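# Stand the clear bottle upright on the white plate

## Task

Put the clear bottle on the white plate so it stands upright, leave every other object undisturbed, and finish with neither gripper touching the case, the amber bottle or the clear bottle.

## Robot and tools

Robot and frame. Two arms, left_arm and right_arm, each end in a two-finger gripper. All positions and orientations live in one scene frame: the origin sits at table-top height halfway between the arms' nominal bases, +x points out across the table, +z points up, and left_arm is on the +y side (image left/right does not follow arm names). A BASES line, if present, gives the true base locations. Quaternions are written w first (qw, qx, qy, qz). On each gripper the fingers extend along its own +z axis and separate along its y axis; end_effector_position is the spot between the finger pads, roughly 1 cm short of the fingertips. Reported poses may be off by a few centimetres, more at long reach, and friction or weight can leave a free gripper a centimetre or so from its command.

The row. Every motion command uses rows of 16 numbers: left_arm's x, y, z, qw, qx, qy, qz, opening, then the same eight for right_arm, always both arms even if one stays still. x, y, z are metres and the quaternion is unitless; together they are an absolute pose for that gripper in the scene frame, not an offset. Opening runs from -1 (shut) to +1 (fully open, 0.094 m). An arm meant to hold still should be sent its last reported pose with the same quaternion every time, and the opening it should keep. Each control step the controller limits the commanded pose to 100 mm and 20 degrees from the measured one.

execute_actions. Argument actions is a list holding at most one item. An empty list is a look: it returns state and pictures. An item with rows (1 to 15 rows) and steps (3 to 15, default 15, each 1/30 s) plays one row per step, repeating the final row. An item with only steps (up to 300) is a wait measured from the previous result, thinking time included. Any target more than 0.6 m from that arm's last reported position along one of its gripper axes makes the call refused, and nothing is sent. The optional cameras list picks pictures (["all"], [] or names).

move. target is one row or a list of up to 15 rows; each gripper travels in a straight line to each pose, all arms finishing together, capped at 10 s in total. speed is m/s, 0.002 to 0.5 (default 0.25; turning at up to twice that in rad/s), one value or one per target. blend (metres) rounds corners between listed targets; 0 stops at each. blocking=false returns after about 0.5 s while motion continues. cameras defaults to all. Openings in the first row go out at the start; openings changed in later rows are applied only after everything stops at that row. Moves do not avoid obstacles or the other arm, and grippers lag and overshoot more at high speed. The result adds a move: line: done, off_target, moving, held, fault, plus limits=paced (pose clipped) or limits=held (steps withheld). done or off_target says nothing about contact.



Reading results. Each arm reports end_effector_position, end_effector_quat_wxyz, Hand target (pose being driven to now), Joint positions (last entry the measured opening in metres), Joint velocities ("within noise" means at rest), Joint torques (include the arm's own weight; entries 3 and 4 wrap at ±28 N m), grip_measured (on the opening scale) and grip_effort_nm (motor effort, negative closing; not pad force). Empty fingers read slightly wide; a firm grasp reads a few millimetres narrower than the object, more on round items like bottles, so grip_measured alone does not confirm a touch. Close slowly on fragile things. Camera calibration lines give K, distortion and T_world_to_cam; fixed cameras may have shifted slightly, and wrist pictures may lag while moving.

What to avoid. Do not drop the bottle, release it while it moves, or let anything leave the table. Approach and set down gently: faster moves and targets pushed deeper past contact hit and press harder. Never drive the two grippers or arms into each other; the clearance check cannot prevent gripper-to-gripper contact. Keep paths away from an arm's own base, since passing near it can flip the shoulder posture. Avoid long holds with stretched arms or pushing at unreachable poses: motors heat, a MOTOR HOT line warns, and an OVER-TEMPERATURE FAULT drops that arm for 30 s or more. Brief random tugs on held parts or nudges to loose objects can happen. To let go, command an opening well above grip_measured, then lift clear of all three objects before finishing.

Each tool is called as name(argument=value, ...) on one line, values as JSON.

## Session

execute_actions(actions=[], cameras=["all"])

zoom_image(camera="cam_high", region=[240, 200, 440, 350])

Scene clock: 0.00 s of 4110.00 s.
left_arm: end_effector_position=(+0.5319, +0.3113, +0.3917) grip_measured=+1.000 grip_effort_nm=n/a end_effector_quat_wxyz=(+0.404, -0.383, +0.808, +0.193) | right_arm: end_effector_position=(+0.6599, -0.7598, +0.3297) grip_measured=+1.000 grip_effort_nm=n/a end_effector_quat_wxyz=(+0.718, -0.009, +0.686, +0.118)
Joint positions: left_arm=[-0.097 1.312 1.349 -0.966 -0.725 -0.723 0.094] | right_arm=[-0.678 2.024 1.616 0.497 -0.87 0.217 0.094]
Joint velocities: within noise
Joint torques (N m): no reading
Motor temperatures (°C): left_arm=[29 27 30 28 29 25 28] | right_arm=[28 30 29 27 28 26 27]
Heat: left arm: hottest elbow 30 °C; right arm: hottest shoulder 30 °C.
Hand target: left_arm +0.5356, +0.3110, +0.4110; +0.420, -0.388, +0.800, +0.183 | right_arm +0.6626, -0.7621, +0.3457; +0.726, -0.018, +0.679, +0.110
camera_calibration:
cam_left_wrist: T_world_to_cam=[[0.786345, -0.617782, -0.00251914, -0.222551], [-0.538333, -0.683207, -0.493382, 0.733606], [0.303082, 0.389325, -0.869809, 0.14429], [0, 0, 0, 1]] pos_world=[0.526195, 0.307541, 0.486892]
cam_right_wrist: T_world_to_cam=[[0.176455, -0.97299, -0.148843, -0.805371], [-0.387332, 0.0703783, -0.91925, 0.650661], [0.904896, 0.219858, -0.364451, -0.220191], [0, 0, 0, 1]] pos_world=[0.593384, -0.780999, 0.397997]

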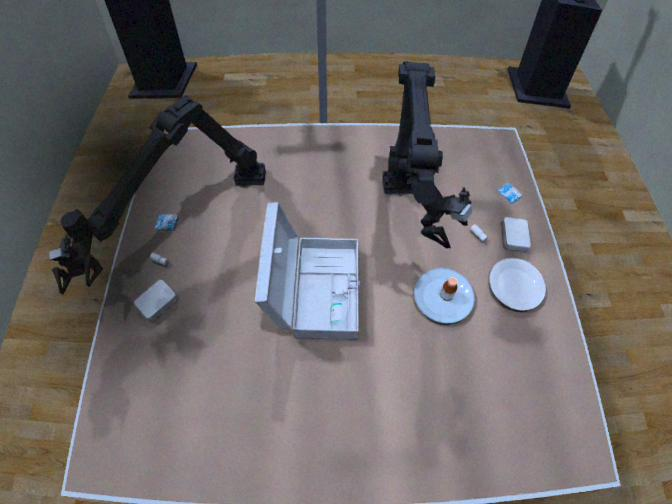

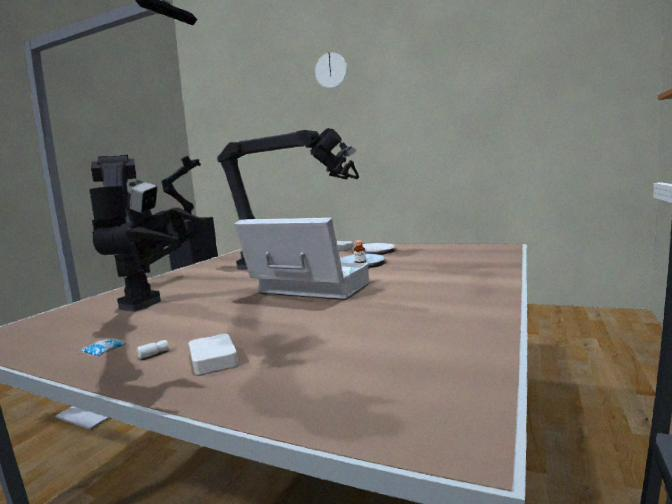

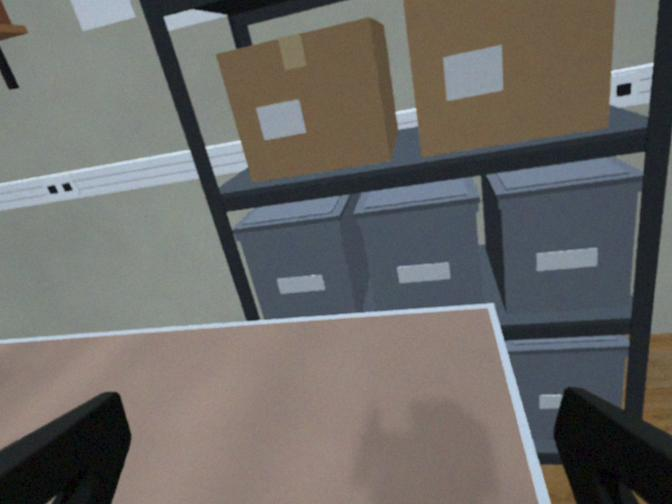

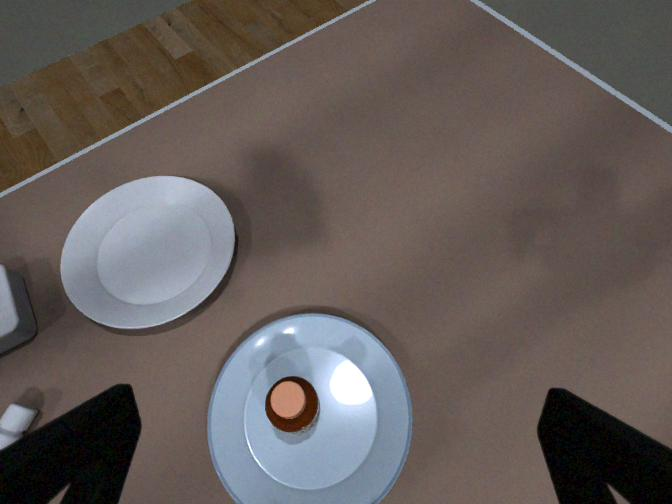

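Scaled by 2.520 from the camera's 672x504 image, which has a finer 960x720 frame.

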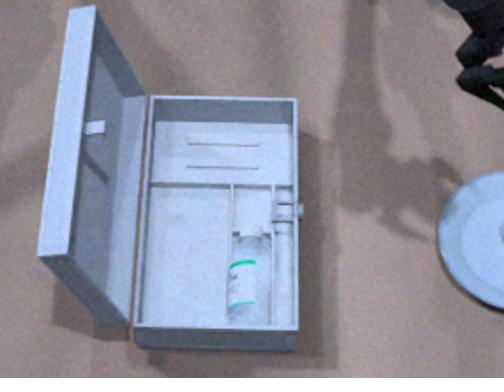

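move(target=[[0.601,0.0,0.16,0,0.045,0.999,0,0.7,0.6599,-0.7598,0.3297,0.718,-0.009,0.686,0.118,1]], speed=0.4, cameras=["cam_right_wrist","cam_high","cam_left_wrist"])

Scene clock: 3.37 s of 4110.00 s.
left_arm: end_effector_position=(+0.5867, +0.0097, +0.1312) grip_measured=+0.703 grip_effort_nm=-0.168 end_effector_quat_wxyz=(-0.028, +0.037, +0.999, +0.012) | right_arm: end_effector_position=(+0.6599, -0.7598, +0.3297) grip_measured=+1.000 grip_effort_nm=0.012 end_effector_quat_wxyz=(+0.718, -0.009, +0.686, +0.118)
Joint positions: left_arm=[-0.404 2.018 1.775 -1.388 -0.004 -0.322 0.08] | right_arm=[-0.678 2.024 1.616 0.497 -0.87 0.217 0.094]
Joint velocities: within noise
Joint torques (N m): left_arm=[-0.91 -22.12 11.89 -0.06 0.13 0.2] | right_arm=[0.38 -17.2 11.32 2.43 0.03 0.06]
Motor temperatures (°C): left_arm=[29 27 31 28 29 25 28] | right_arm=[28 30 30 27 28 26 27]
Heat: left arm: hottest elbow 31 °C; right arm: hottest shoulder 30 °C.
Hand target: left_arm +0.5997, +0.0005, +0.1602; +0.000, +0.045, +0.999, +0.000 | right_arm +0.6599, -0.7597, +0.3297; +0.718, -0.009, +0.686, +0.118
Off the commanded pose: left_arm 0.034 m, 4 deg | right_arm 0.000 m, 0 deg.
Kept back: nothing.
move: off_target (left_arm)
camera_calibration:
cam_left_wrist: T_world_to_cam=[[-0.0646876, -0.997179, -0.0380685, 0.0550714], [-0.891785, 0.0406473, 0.450629, 0.50502], [-0.447811, 0.063099, -0.891899, 0.465153], [0, 0, 0, 1]] pos_world=[0.662233, 0.0050376, 0.189389]
cam_right_wrist: T_world_to_cam=[[0.176455, -0.97299, -0.148843, -0.805371], [-0.387332, 0.0703783, -0.91925, 0.650661], [0.904896, 0.219858, -0.364451, -0.220191], [0, 0, 0, 1]] pos_world=[0.593384, -0.780999, 0.397997]
Images, in order (width x height): cam_high 672x504, cam_left_wrist 672x504, cam_right_wrist 672x504.

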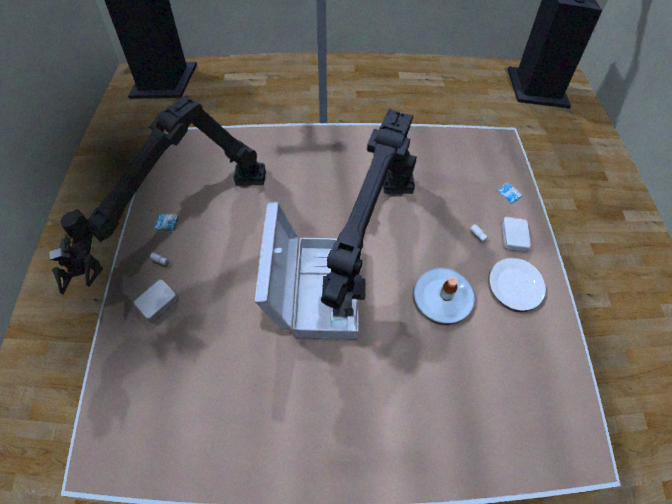

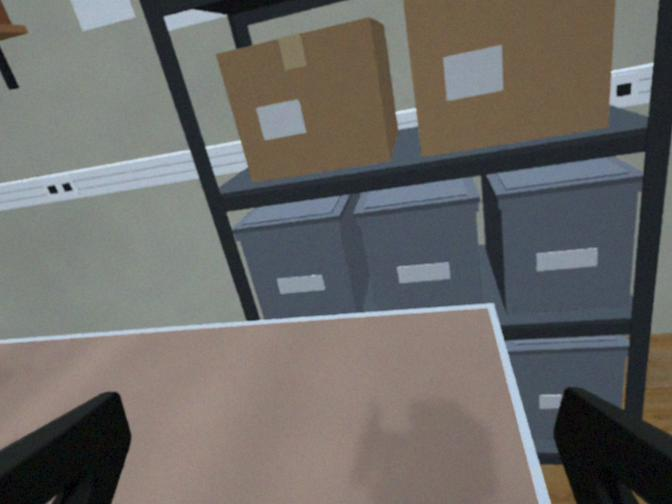

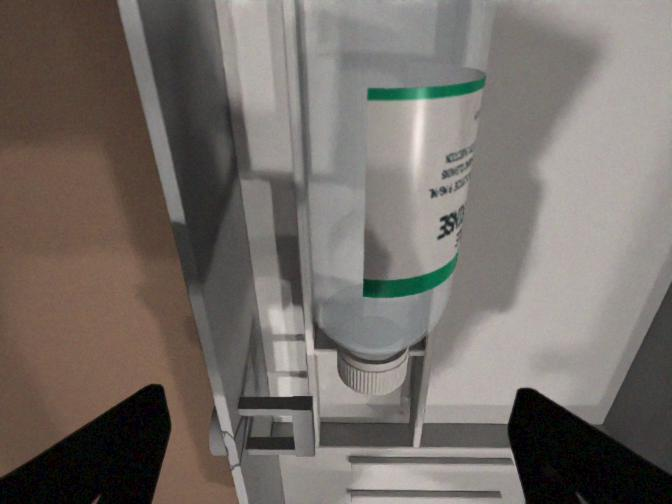

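move(target=[[0.592,-0.016,0.08,0,0.056,0.9984,0,0.7,0.6599,-0.7598,0.3297,0.718,-0.009,0.686,0.118,1]], speed=0.2, cameras=["cam_right_wrist","cam_high"])

Scene clock: 4.60 s of 4110.00 s.
left_arm: end_effector_position=(+0.5885, -0.0083, +0.0693) grip_measured=+0.703 grip_effort_nm=-0.173 end_effector_quat_wxyz=(-0.014, +0.050, +0.999, +0.007) | right_arm: end_effector_position=(+0.6599, -0.7598, +0.3297) grip_measured=+1.000 grip_effort_nm=0.012 end_effector_quat_wxyz=(+0.718, -0.009, +0.686, +0.118)
Joint positions: left_arm=[-0.43 2.074 1.697 -1.225 -0.003 -0.321 0.08] | right_arm=[-0.678 2.024 1.616 0.497 -0.87 0.217 0.094]
Joint velocities: within noise
Joint torques (N m): left_arm=[-1.2 -22.59 7.95 0.83 0.12 0.12] | right_arm=[0.44 -17.2 11.32 2.43 0.02 0.05]
Motor temperatures (°C): left_arm=[29 28 31 28 29 25 28] | right_arm=[28 31 30 27 28 26 27]
Heat: left arm: hottest elbow 31 °C; right arm: hottest shoulder 31 °C.
Hand target: left_arm +0.5918, -0.0160, +0.0800; +0.000, +0.056, +0.998, +0.000 | right_arm +0.6599, -0.7597, +0.3297; +0.718, -0.009, +0.686, +0.118
Off the commanded pose: left_arm 0.014 m, 2 deg | right_arm 0.000 m, 0 deg.
Kept back: nothing.
move: off_target (left_arm)
camera_calibration:
cam_right_wrist: T_world_to_cam=[[0.176455, -0.97299, -0.148843, -0.805371], [-0.387332, 0.0703783, -0.91925, 0.650661], [0.904896, 0.219858, -0.364451, -0.220191], [0, 0, 0, 1]] pos_world=[0.593384, -0.780999, 0.397997]
Images, in order (width x height): cam_high 672x504, cam_right_wrist 672x504.

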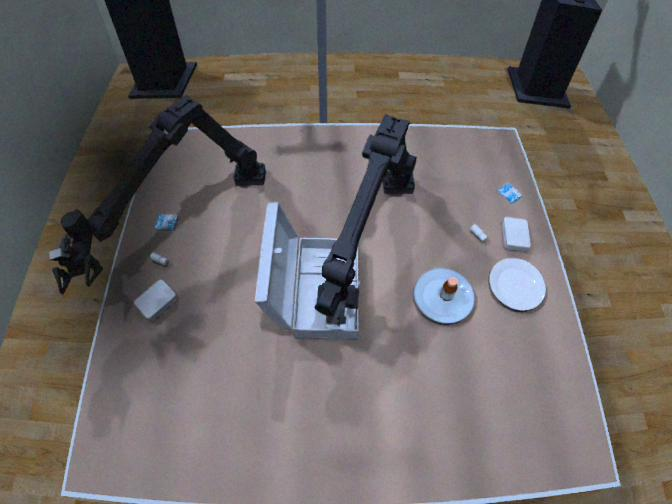

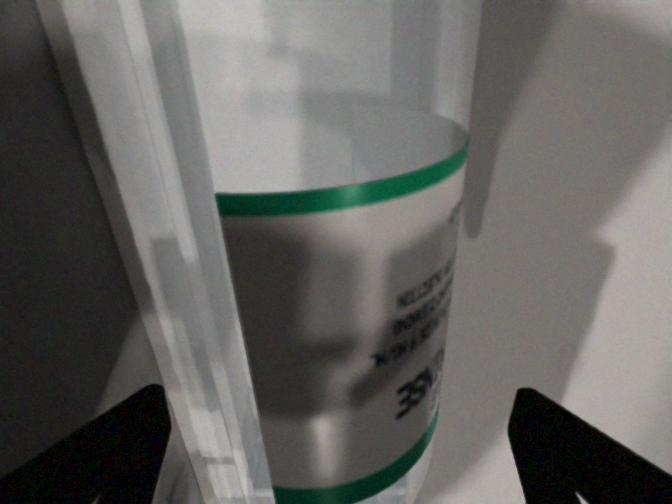

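move(target=[[0.588,-0.016,0.053,0,0.06,0.998,0,0.7,0.6599,-0.7598,0.3297,0.718,-0.009,0.686,0.118,1],[0.588,-0.016,0.053,0,0.06,0.998,0,0.1,0.6599,-0.7598,0.3297,0.718,-0.009,0.686,0.118,1],[0.565,-0.010,0.27,0,0.06,0.998,0,0.1,0.6599,-0.7598,0.3297,0.718,-0.009,0.686,0.118,1]], speed=[0.15,0.15,0.25], cameras=["cam_right_wrist","cam_high","cam_low"])

zoom_image(camera="cam_low", region=[260, 120, 400, 260])

Scene clock: 7.40 s of 4110.00 s.
left_arm: end_effector_position=(+0.5575, +0.0023, +0.2370) grip_measured=+0.184 grip_effort_nm=-1.033 end_effector_quat_wxyz=(-0.032, +0.053, +0.998, +0.013) | right_arm: end_effector_position=(+0.6599, -0.7598, +0.3297) grip_measured=+1.000 grip_effort_nm=0.007 end_effector_quat_wxyz=(+0.718, -0.009, +0.686, +0.118)
Joint positions: left_arm=[-0.434 1.917 1.897 -1.621 -0.001 -0.32 0.056] | right_arm=[-0.678 2.024 1.616 0.497 -0.87 0.217 0.094]
Joint velocities: within noise
Joint torques (N m): left_arm=[-1.55 -21.42 12.51 -0.01 0.05 0.11] | right_arm=[0.44 -17.14 11.33 2.43 0.03 0.06]
Motor temperatures (°C): left_arm=[29 28 32 28 29 25 28] | right_arm=[28 31 31 27 28 26 27]
Heat: left arm: hottest elbow 32 °C; right arm: hottest shoulder 31 °C.
Hand target: left_arm +0.5633, -0.0092, +0.2700; +0.000, +0.060, +0.998, +0.000 | right_arm +0.6599, -0.7597, +0.3297; +0.718, -0.009, +0.686, +0.118
Off the commanded pose: left_arm 0.036 m, 4 deg | right_arm 0.000 m, 0 deg.
Kept back: nothing.
move: off_target (left_arm)
camera_calibration:
cam_right_wrist: T_world_to_cam=[[0.176455, -0.97299, -0.148843, -0.805371], [-0.387332, 0.0703783, -0.91925, 0.650661], [0.904896, 0.219858, -0.364451, -0.220191], [0, 0, 0, 1]] pos_world=[0.593384, -0.780999, 0.397997]
Images, in order (width x height): cam_high 672x504, cam_low 672x504, cam_right_wrist 672x504.

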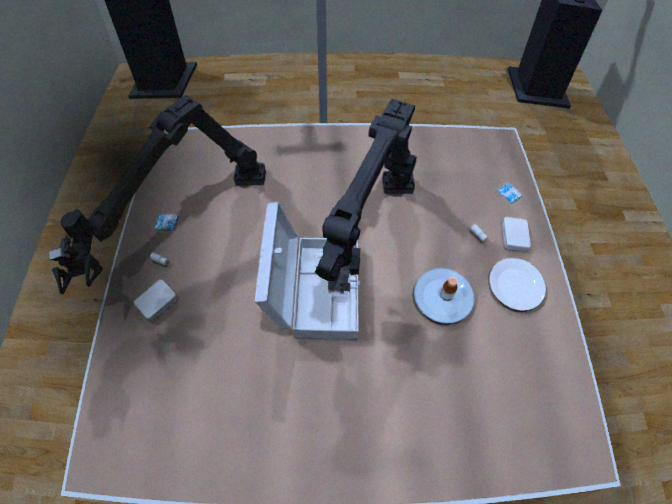

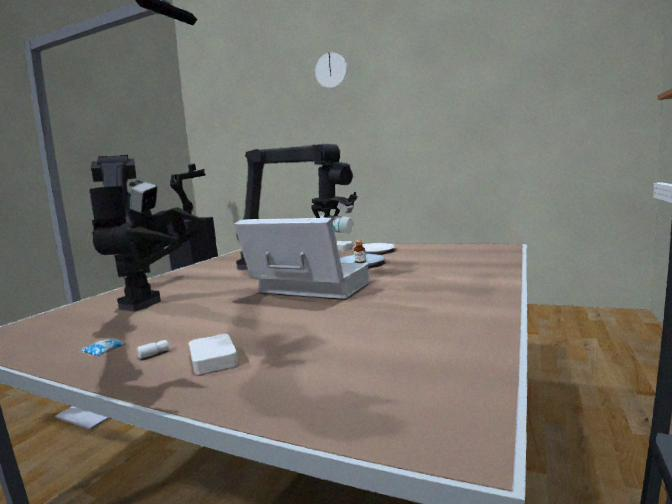

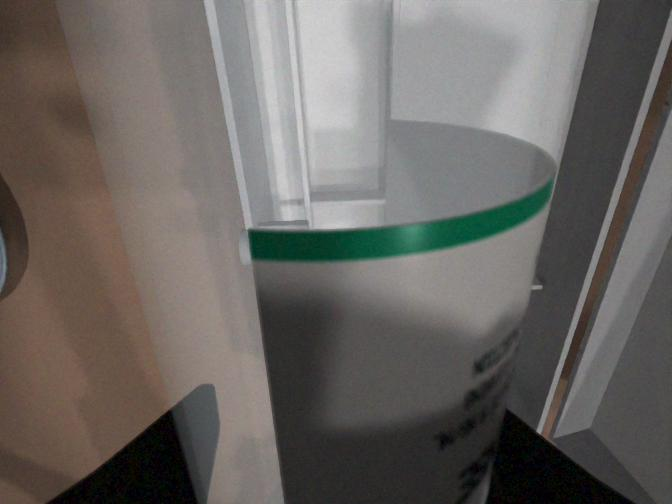

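Scaled by 3.600 from the camera's 672x504 image, which has a finer 960x720 frame.

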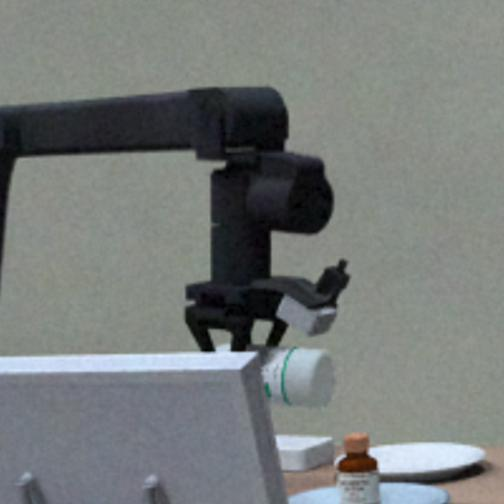

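move(target=[[0.55,0.3,0.29,0,-0.13,0.991,0,0.1,0.6599,-0.7598,0.3297,0.718,-0.009,0.686,0.118,1],[0.52,0.625,0.21,0,-0.284,0.959,0,0.1,0.6599,-0.7598,0.3297,0.718,-0.009,0.686,0.118,1],[0.52,0.625,0.21,0,-0.284,0.959,0,0.19,0.6599,-0.7598,0.3297,0.718,-0.009,0.686,0.118,1]], speed=0.4, blend=[0.1,0,0], cameras=["cam_high","cam_low"])

zoom_image(camera="cam_low", region=[320, 160, 440, 280])

zoom_image(camera="cam_high", region=[460, 210, 580, 330])

Scene clock: 10.53 s of 4110.00 s.
left_arm: end_effector_position=(+0.4994, +0.6172, +0.1654) grip_measured=+0.197 grip_effort_nm=-1.028 end_effector_quat_wxyz=(-0.046, -0.293, +0.955, -0.016) | right_arm: end_effector_position=(+0.6599, -0.7598, +0.3297) grip_measured=+1.000 grip_effort_nm=0.007 end_effector_quat_wxyz=(+0.718, -0.009, +0.686, +0.118)
Joint positions: left_arm=[0.667 2.019 1.866 -1.515 -0.003 0.079 0.056] | right_arm=[-0.678 2.024 1.616 0.497 -0.87 0.217 0.094]
Joint velocities: within noise
Joint torques (N m): left_arm=[-1.32 -23.65 13.26 0.03 0.15 0.2] | right_arm=[0.38 -17.26 11.32 2.41 0.03 0.05]
Motor temperatures (°C): left_arm=[29 29 33 28 29 25 28] | right_arm=[28 31 32 27 28 26 27]
Heat: left arm: hottest elbow 33 °C; right arm: hottest elbow 32 °C.
Hand target: left_arm +0.5174, +0.6231, +0.2101; +0.000, -0.284, +0.959, +0.000 | right_arm +0.6599, -0.7597, +0.3297; +0.718, -0.009, +0.686, +0.118
Off the commanded pose: left_arm 0.050 m, 6 deg | right_arm 0.000 m, 0 deg.
Kept back: nothing.
move: off_target (left_arm); target 3's new opening was sent with left_arm's hand 0.050 m and 6 deg from that target
Images, in order (width x height): cam_high 672x504, cam_low 672x504.

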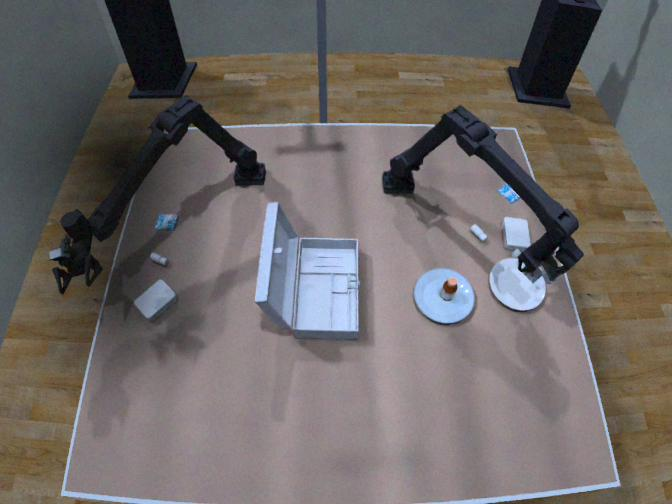

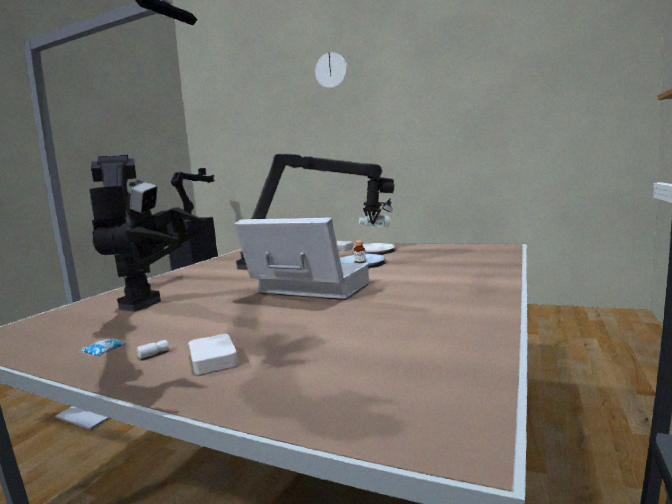

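Scaled by 4.200 from the camera's 672x504 image, which has a finer 960x720 frame.

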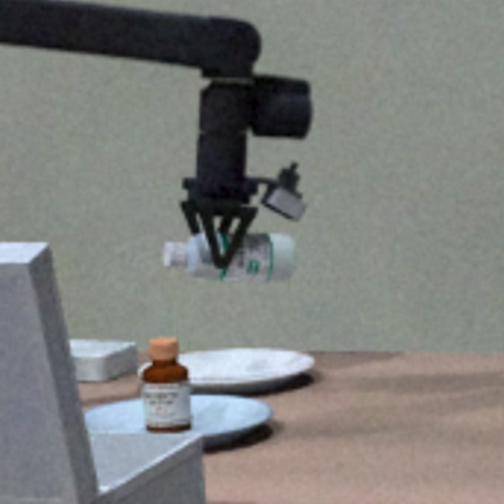

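Scaled by 4.200 from the camera's 672x504 image, which has a finer 960x720 frame.

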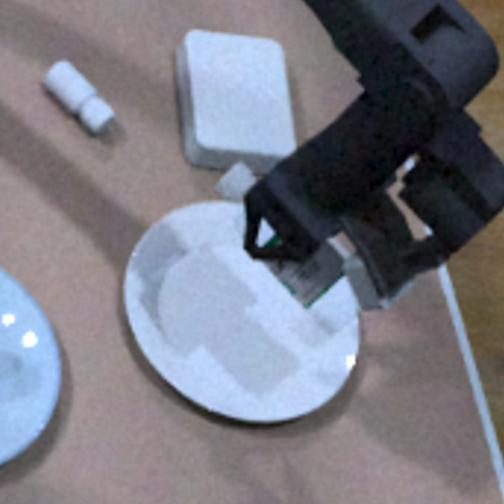

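execute_actions(actions=[{"rows":[[0.52,0.625,0.21,0,-0.284,0.959,0,0.215,0.6599,-0.7598,0.3297,0.718,-0.009,0.686,0.118,1]],"steps":15}], cameras=["cam_low"])

zoom_image(camera="cam_low", region=[320, 160, 440, 280])

execute_actions(actions=[{"rows":[[0.52,0.625,0.21,0,-0.284,0.959,0,0.23,0.6599,-0.7598,0.3297,0.718,-0.009,0.686,0.118,1]],"steps":15}], cameras=["cam_low"])

zoom_image(camera="cam_low", region=[320, 160, 440, 280])

Scene clock: 11.17 s of 4110.00 s.
left_arm: end_effector_position=(+0.5001, +0.6177, +0.1669) grip_measured=+0.216 grip_effort_nm=-0.027 end_effector_quat_wxyz=(-0.045, -0.293, +0.955, -0.016) | right_arm: end_effector_position=(+0.6599, -0.7598, +0.3297) grip_measured=+1.000 grip_effort_nm=0.007 end_effector_quat_wxyz=(+0.718, -0.009, +0.686, +0.118)
Joint positions: left_arm=[0.667 2.019 1.871 -1.517 -0.003 0.079 0.057] | right_arm=[-0.678 2.024 1.616 0.497 -0.87 0.217 0.094]
Joint velocities: within noise
Joint torques (N m): left_arm=[-1.26 -23.47 13.09 0.08 0.15 0.21] | right_arm=[0.44 -17.2 11.32 2.44 0.03 0.06]
Motor temperatures (°C): left_arm=[29 29 33 28 29 25 28] | right_arm=[28 32 32 27 28 26 27]
Heat: left arm: hottest elbow 33 °C; right arm: hottest shoulder 32 °C.
Steps of this call (1-7: nothing new was sent; 8-19: this action's first 12). Readings (end_effector_position of left_arm | right_arm):
8: (+0.4994, +0.6172, +0.1654) | (+0.6599, -0.7598, +0.3297)
9: (+0.4994, +0.6172, +0.1654) | (+0.6599, -0.7598, +0.3297)
11: (+0.4998, +0.6175, +0.1659) | (+0.6599, -0.7598, +0.3297)
15: (+0.5004, +0.6180, +0.1668) | (+0.6599, -0.7598, +0.3297)
19: the state above
Images, in order (width x height): cam_low 672x504.

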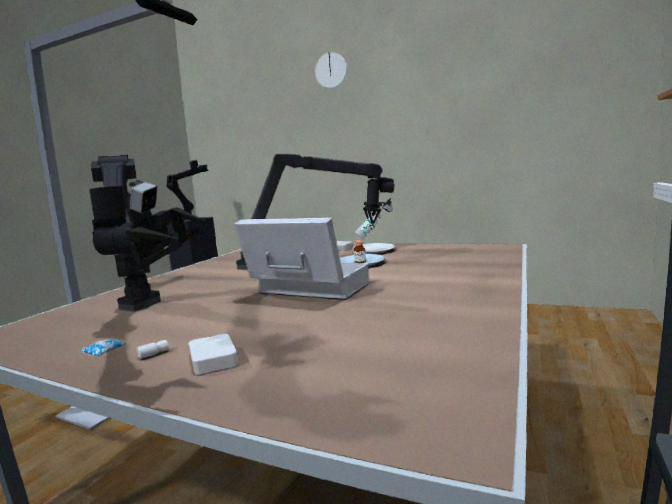

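Scaled by 4.200 from the camera's 672x504 image, which has a finer 960x720 frame.

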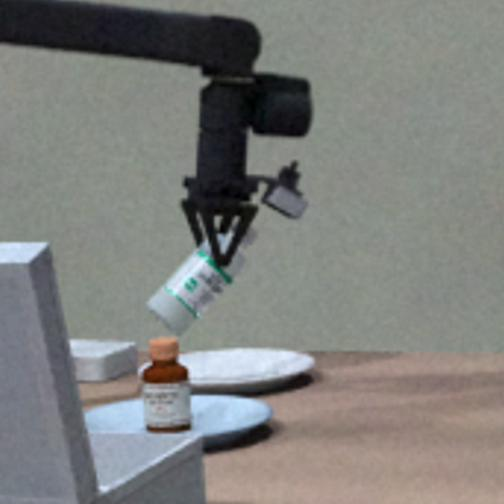

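Scene clock: 11.67 s of 4110.00 s.
left_arm: end_effector_position=(+0.5042, +0.6210, +0.1762) grip_measured=+0.227 grip_effort_nm=0.173 end_effector_quat_wxyz=(-0.034, -0.293, +0.955, -0.012) | right_arm: end_effector_position=(+0.6599, -0.7598, +0.3297) grip_measured=+1.000 grip_effort_nm=0.012 end_effector_quat_wxyz=(+0.718, -0.009, +0.686, +0.118)
Joint positions: left_arm=[0.667 2.014 1.889 -1.517 -0.003 0.079 0.058] | right_arm=[-0.678 2.024 1.616 0.497 -0.87 0.217 0.094]
Joint velocities: within noise
Joint torques (N m): left_arm=[-1.32 -22.65 12.08 0.1 0.16 0.19] | right_arm=[0.38 -17.2 11.33 2.41 0.02 0.05]
Motor temperatures (°C): left_arm=[29 29 33 28 29 25 28] | right_arm=[28 32 32 27 28 26 27]
Heat: left arm: hottest elbow 33 °C; right arm: hottest shoulder 32 °C.
Off your previous action's commanded pose at its last step (step 3 of this call): left_arm 0.048 m, 6 deg | right_arm 0.000 m, 0 deg.
Steps of this call (1-3: your previous action's last 3; 4-15: this action's first 12). Readings (end_effector_position of left_arm | right_arm):
4: (+0.5001, +0.6177, +0.1669) | (+0.6599, -0.7598, +0.3297)
5: (+0.5002, +0.6179, +0.1672) | (+0.6599, -0.7598, +0.3297)
7: (+0.5016, +0.6189, +0.1696) | (+0.6599, -0.7598, +0.3297)
11: (+0.5037, +0.6206, +0.1745) | (+0.6599, -0.7598, +0.3297)
15: the state above
Images, in order (width x height): cam_low 672x504.

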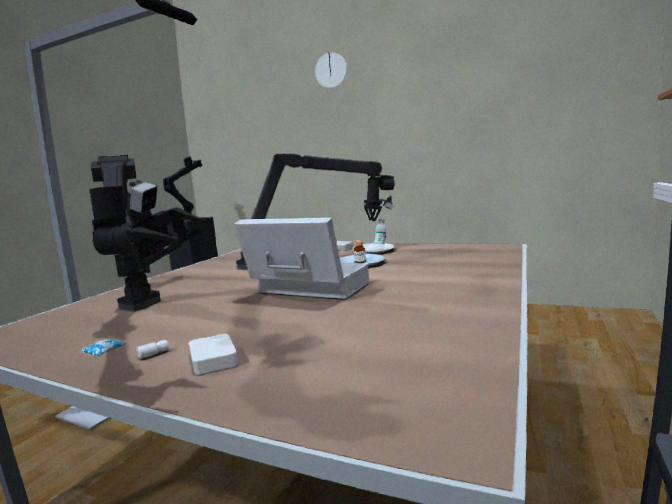

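Scaled by 4.200 from the camera's 672x504 image, which has a finer 960x720 frame.

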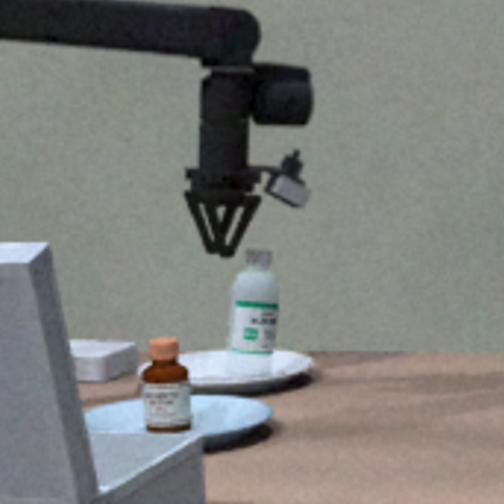

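wait(seconds=0.6)

zoom_image(camera="cam_low", region=[320, 160, 440, 280])

zoom_image(camera="cam_high", region=[460, 210, 580, 330])

Scene clock: 12.37 s of 4110.00 s.
left_arm: end_effector_position=(+0.5042, +0.6210, +0.1762) grip_measured=+0.227 grip_effort_nm=0.168 end_effector_quat_wxyz=(-0.034, -0.293, +0.955, -0.012) | right_arm: end_effector_position=(+0.6599, -0.7598, +0.3297) grip_measured=+1.000 grip_effort_nm=0.012 end_effector_quat_wxyz=(+0.718, -0.009, +0.686, +0.118)
Joint positions: left_arm=[0.667 2.014 1.889 -1.517 -0.003 0.079 0.058] | right_arm=[-0.678 2.024 1.616 0.497 -0.87 0.217 0.094]
Joint velocities: within noise
Joint torques (N m): left_arm=[-1.44 -23 12.08 0.06 0.15 0.2] | right_arm=[0.44 -17.2 11.33 2.43 0.03 0.06]
Motor temperatures (°C): left_arm=[29 29 34 28 29 25 28] | right_arm=[28 32 32 27 28 26 27]
Heat: left arm: hottest elbow 34 °C; right arm: hottest shoulder 32 °C.
Hand target: left_arm +0.5185, +0.6239, +0.2101; +0.000, -0.284, +0.959, +0.000 | right_arm +0.6599, -0.7597, +0.3297; +0.718, -0.009, +0.686, +0.118
Off the commanded pose: left_arm 0.038 m, 4 deg | right_arm 0.000 m, 0 deg.
Steps of this call (1-3: your previous action's last 3; 4-21: nothing new was sent). Readings (end_effector_position of left_arm | right_arm):
1: (+0.5042, +0.6210, +0.1762) | (+0.6599, -0.7598, +0.3297)
2: (+0.5042, +0.6210, +0.1762) | (+0.6599, -0.7598, +0.3297)
4: (+0.5042, +0.6210, +0.1762) | (+0.6599, -0.7598, +0.3297)
8: (+0.5042, +0.6210, +0.1762) | (+0.6599, -0.7598, +0.3297)
21: the state above
camera_calibration:
cam_left_wrist: T_world_to_cam=[[0.568557, -0.822543, -0.012884, 0.228863], [-0.724637, -0.508174, 0.465468, 0.640209], [-0.389415, -0.255309, -0.884971, 0.596823], [0, 0, 0, 1]] pos_world=[0.566209, 0.665961, 0.233122]
cam_right_wrist: T_world_to_cam=[[0.176455, -0.97299, -0.148843, -0.805371], [-0.387332, 0.0703783, -0.91925, 0.650661], [0.904896, 0.219858, -0.364451, -0.220191], [0, 0, 0, 1]] pos_world=[0.593384, -0.780999, 0.397997]

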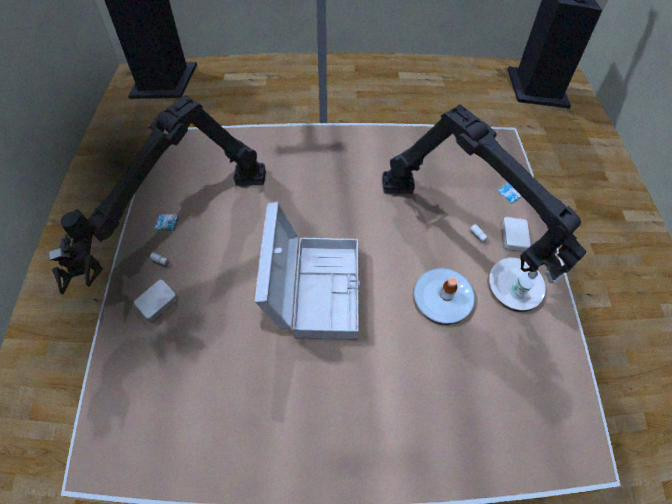

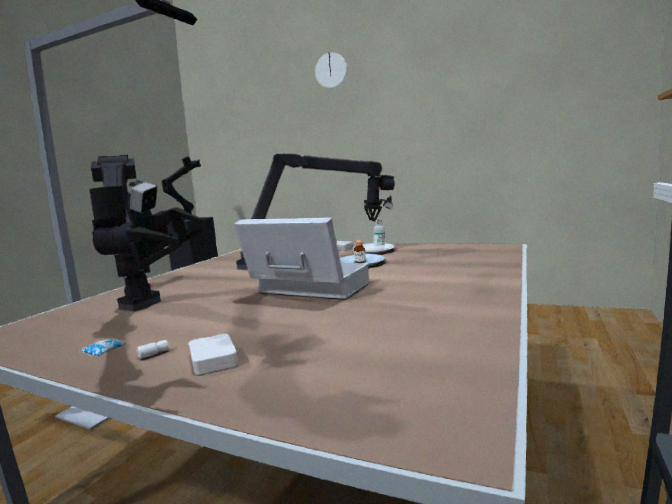

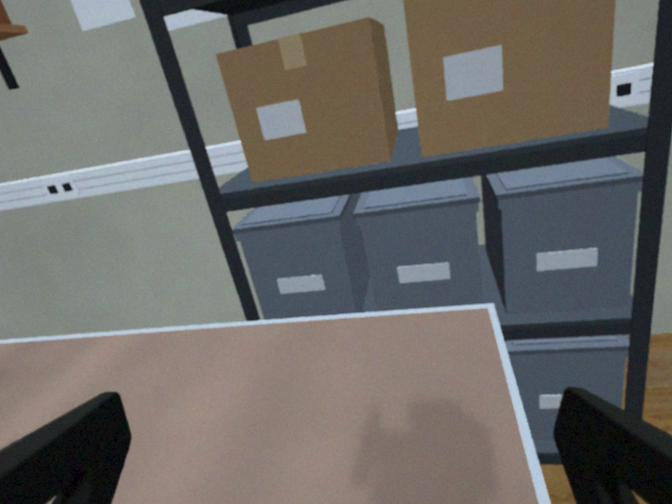

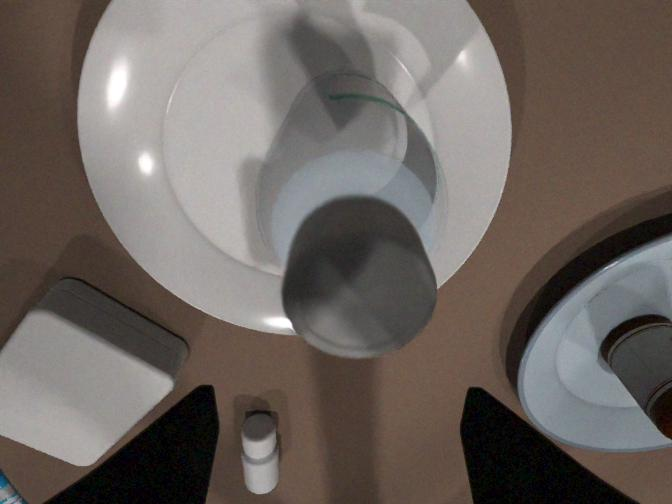

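Scaled by 4.200 from the camera's 672x504 image, which has a finer 960x720 frame.

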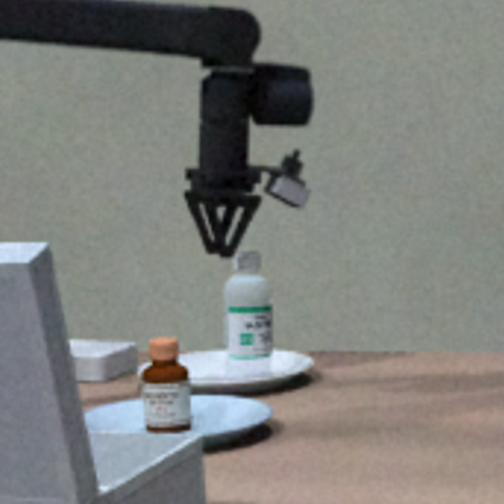

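Scaled by 4.200 from the camera's 672x504 image, which has a finer 960x720 frame.

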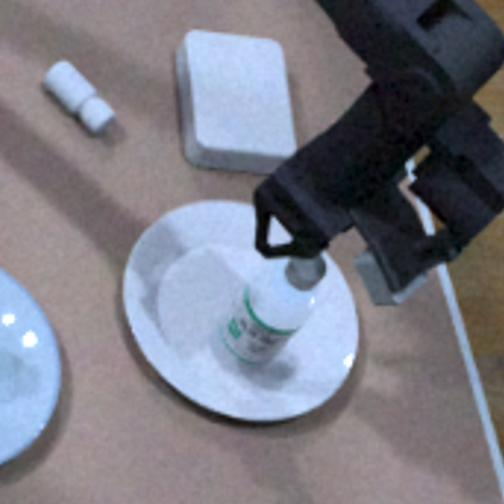

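move(target=[0.50,0.612,0.27,-0.034,-0.293,0.955,-0.012,0.23,0.6599,-0.7598,0.3297,0.718,-0.009,0.686,0.118,1], speed=0.2, cameras=["cam_high"])

zoom_image(camera="cam_high", region=[460, 210, 580, 330])

Scene clock: 13.53 s of 4110.00 s.
left_arm: end_effector_position=(+0.4900, +0.6097, +0.2492) grip_measured=+0.227 grip_effort_nm=0.173 end_effector_quat_wxyz=(-0.038, -0.293, +0.955, -0.013) | right_arm: end_effector_position=(+0.6599, -0.7598, +0.3297) grip_measured=+1.000 grip_effort_nm=0.002 end_effector_quat_wxyz=(+0.718, -0.009, +0.686, +0.118)
Joint positions: left_arm=[0.667 1.955 1.988 -1.684 -0.003 0.079 0.058] | right_arm=[-0.678 2.024 1.616 0.497 -0.87 0.217 0.094]
Joint velocities: within noise
Joint torques (N m): left_arm=[-1.03 -20.95 11.62 -0.06 0.06 0.03] | right_arm=[0.38 -17.26 11.33 2.44 0.03 0.06]
Motor temperatures (°C): left_arm=[29 30 34 28 29 25 28] | right_arm=[28 32 32 27 28 26 27]
Heat: left arm: hottest elbow 34 °C; right arm: hottest shoulder 32 °C.
Hand target: left_arm +0.4990, +0.6113, +0.2697; -0.017, -0.293, +0.956, -0.006 | right_arm +0.6599, -0.7597, +0.3297; +0.718, -0.009, +0.686, +0.118
Off the commanded pose: left_arm 0.023 m, 1 deg | right_arm 0.000 m, 0 deg.
joint sent to its limit (left arm) — joint 4 (wrist pitch), lower limit.
Kept back: nothing.
move: off_target (left_arm)
Images, in order (width x height): cam_high 672x504.

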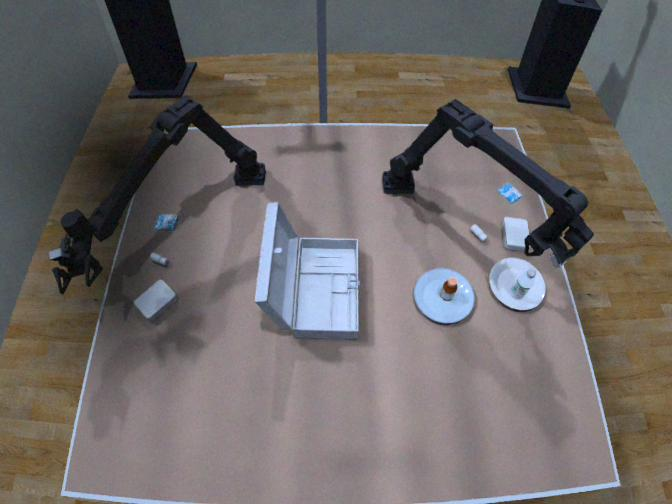

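Scaled by 4.200 from the camera's 672x504 image, which has a finer 960x720 frame.

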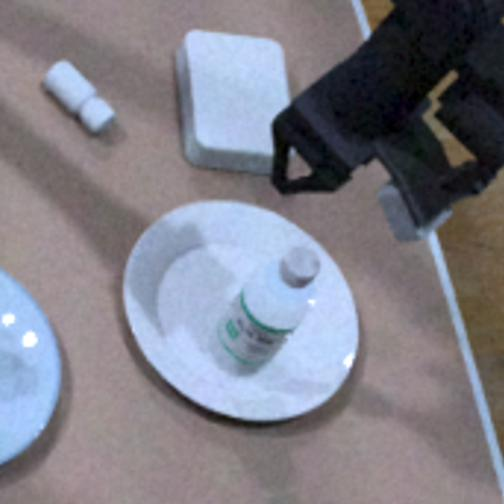

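finished_scene(scene=2)

The scene is finished: the task was done.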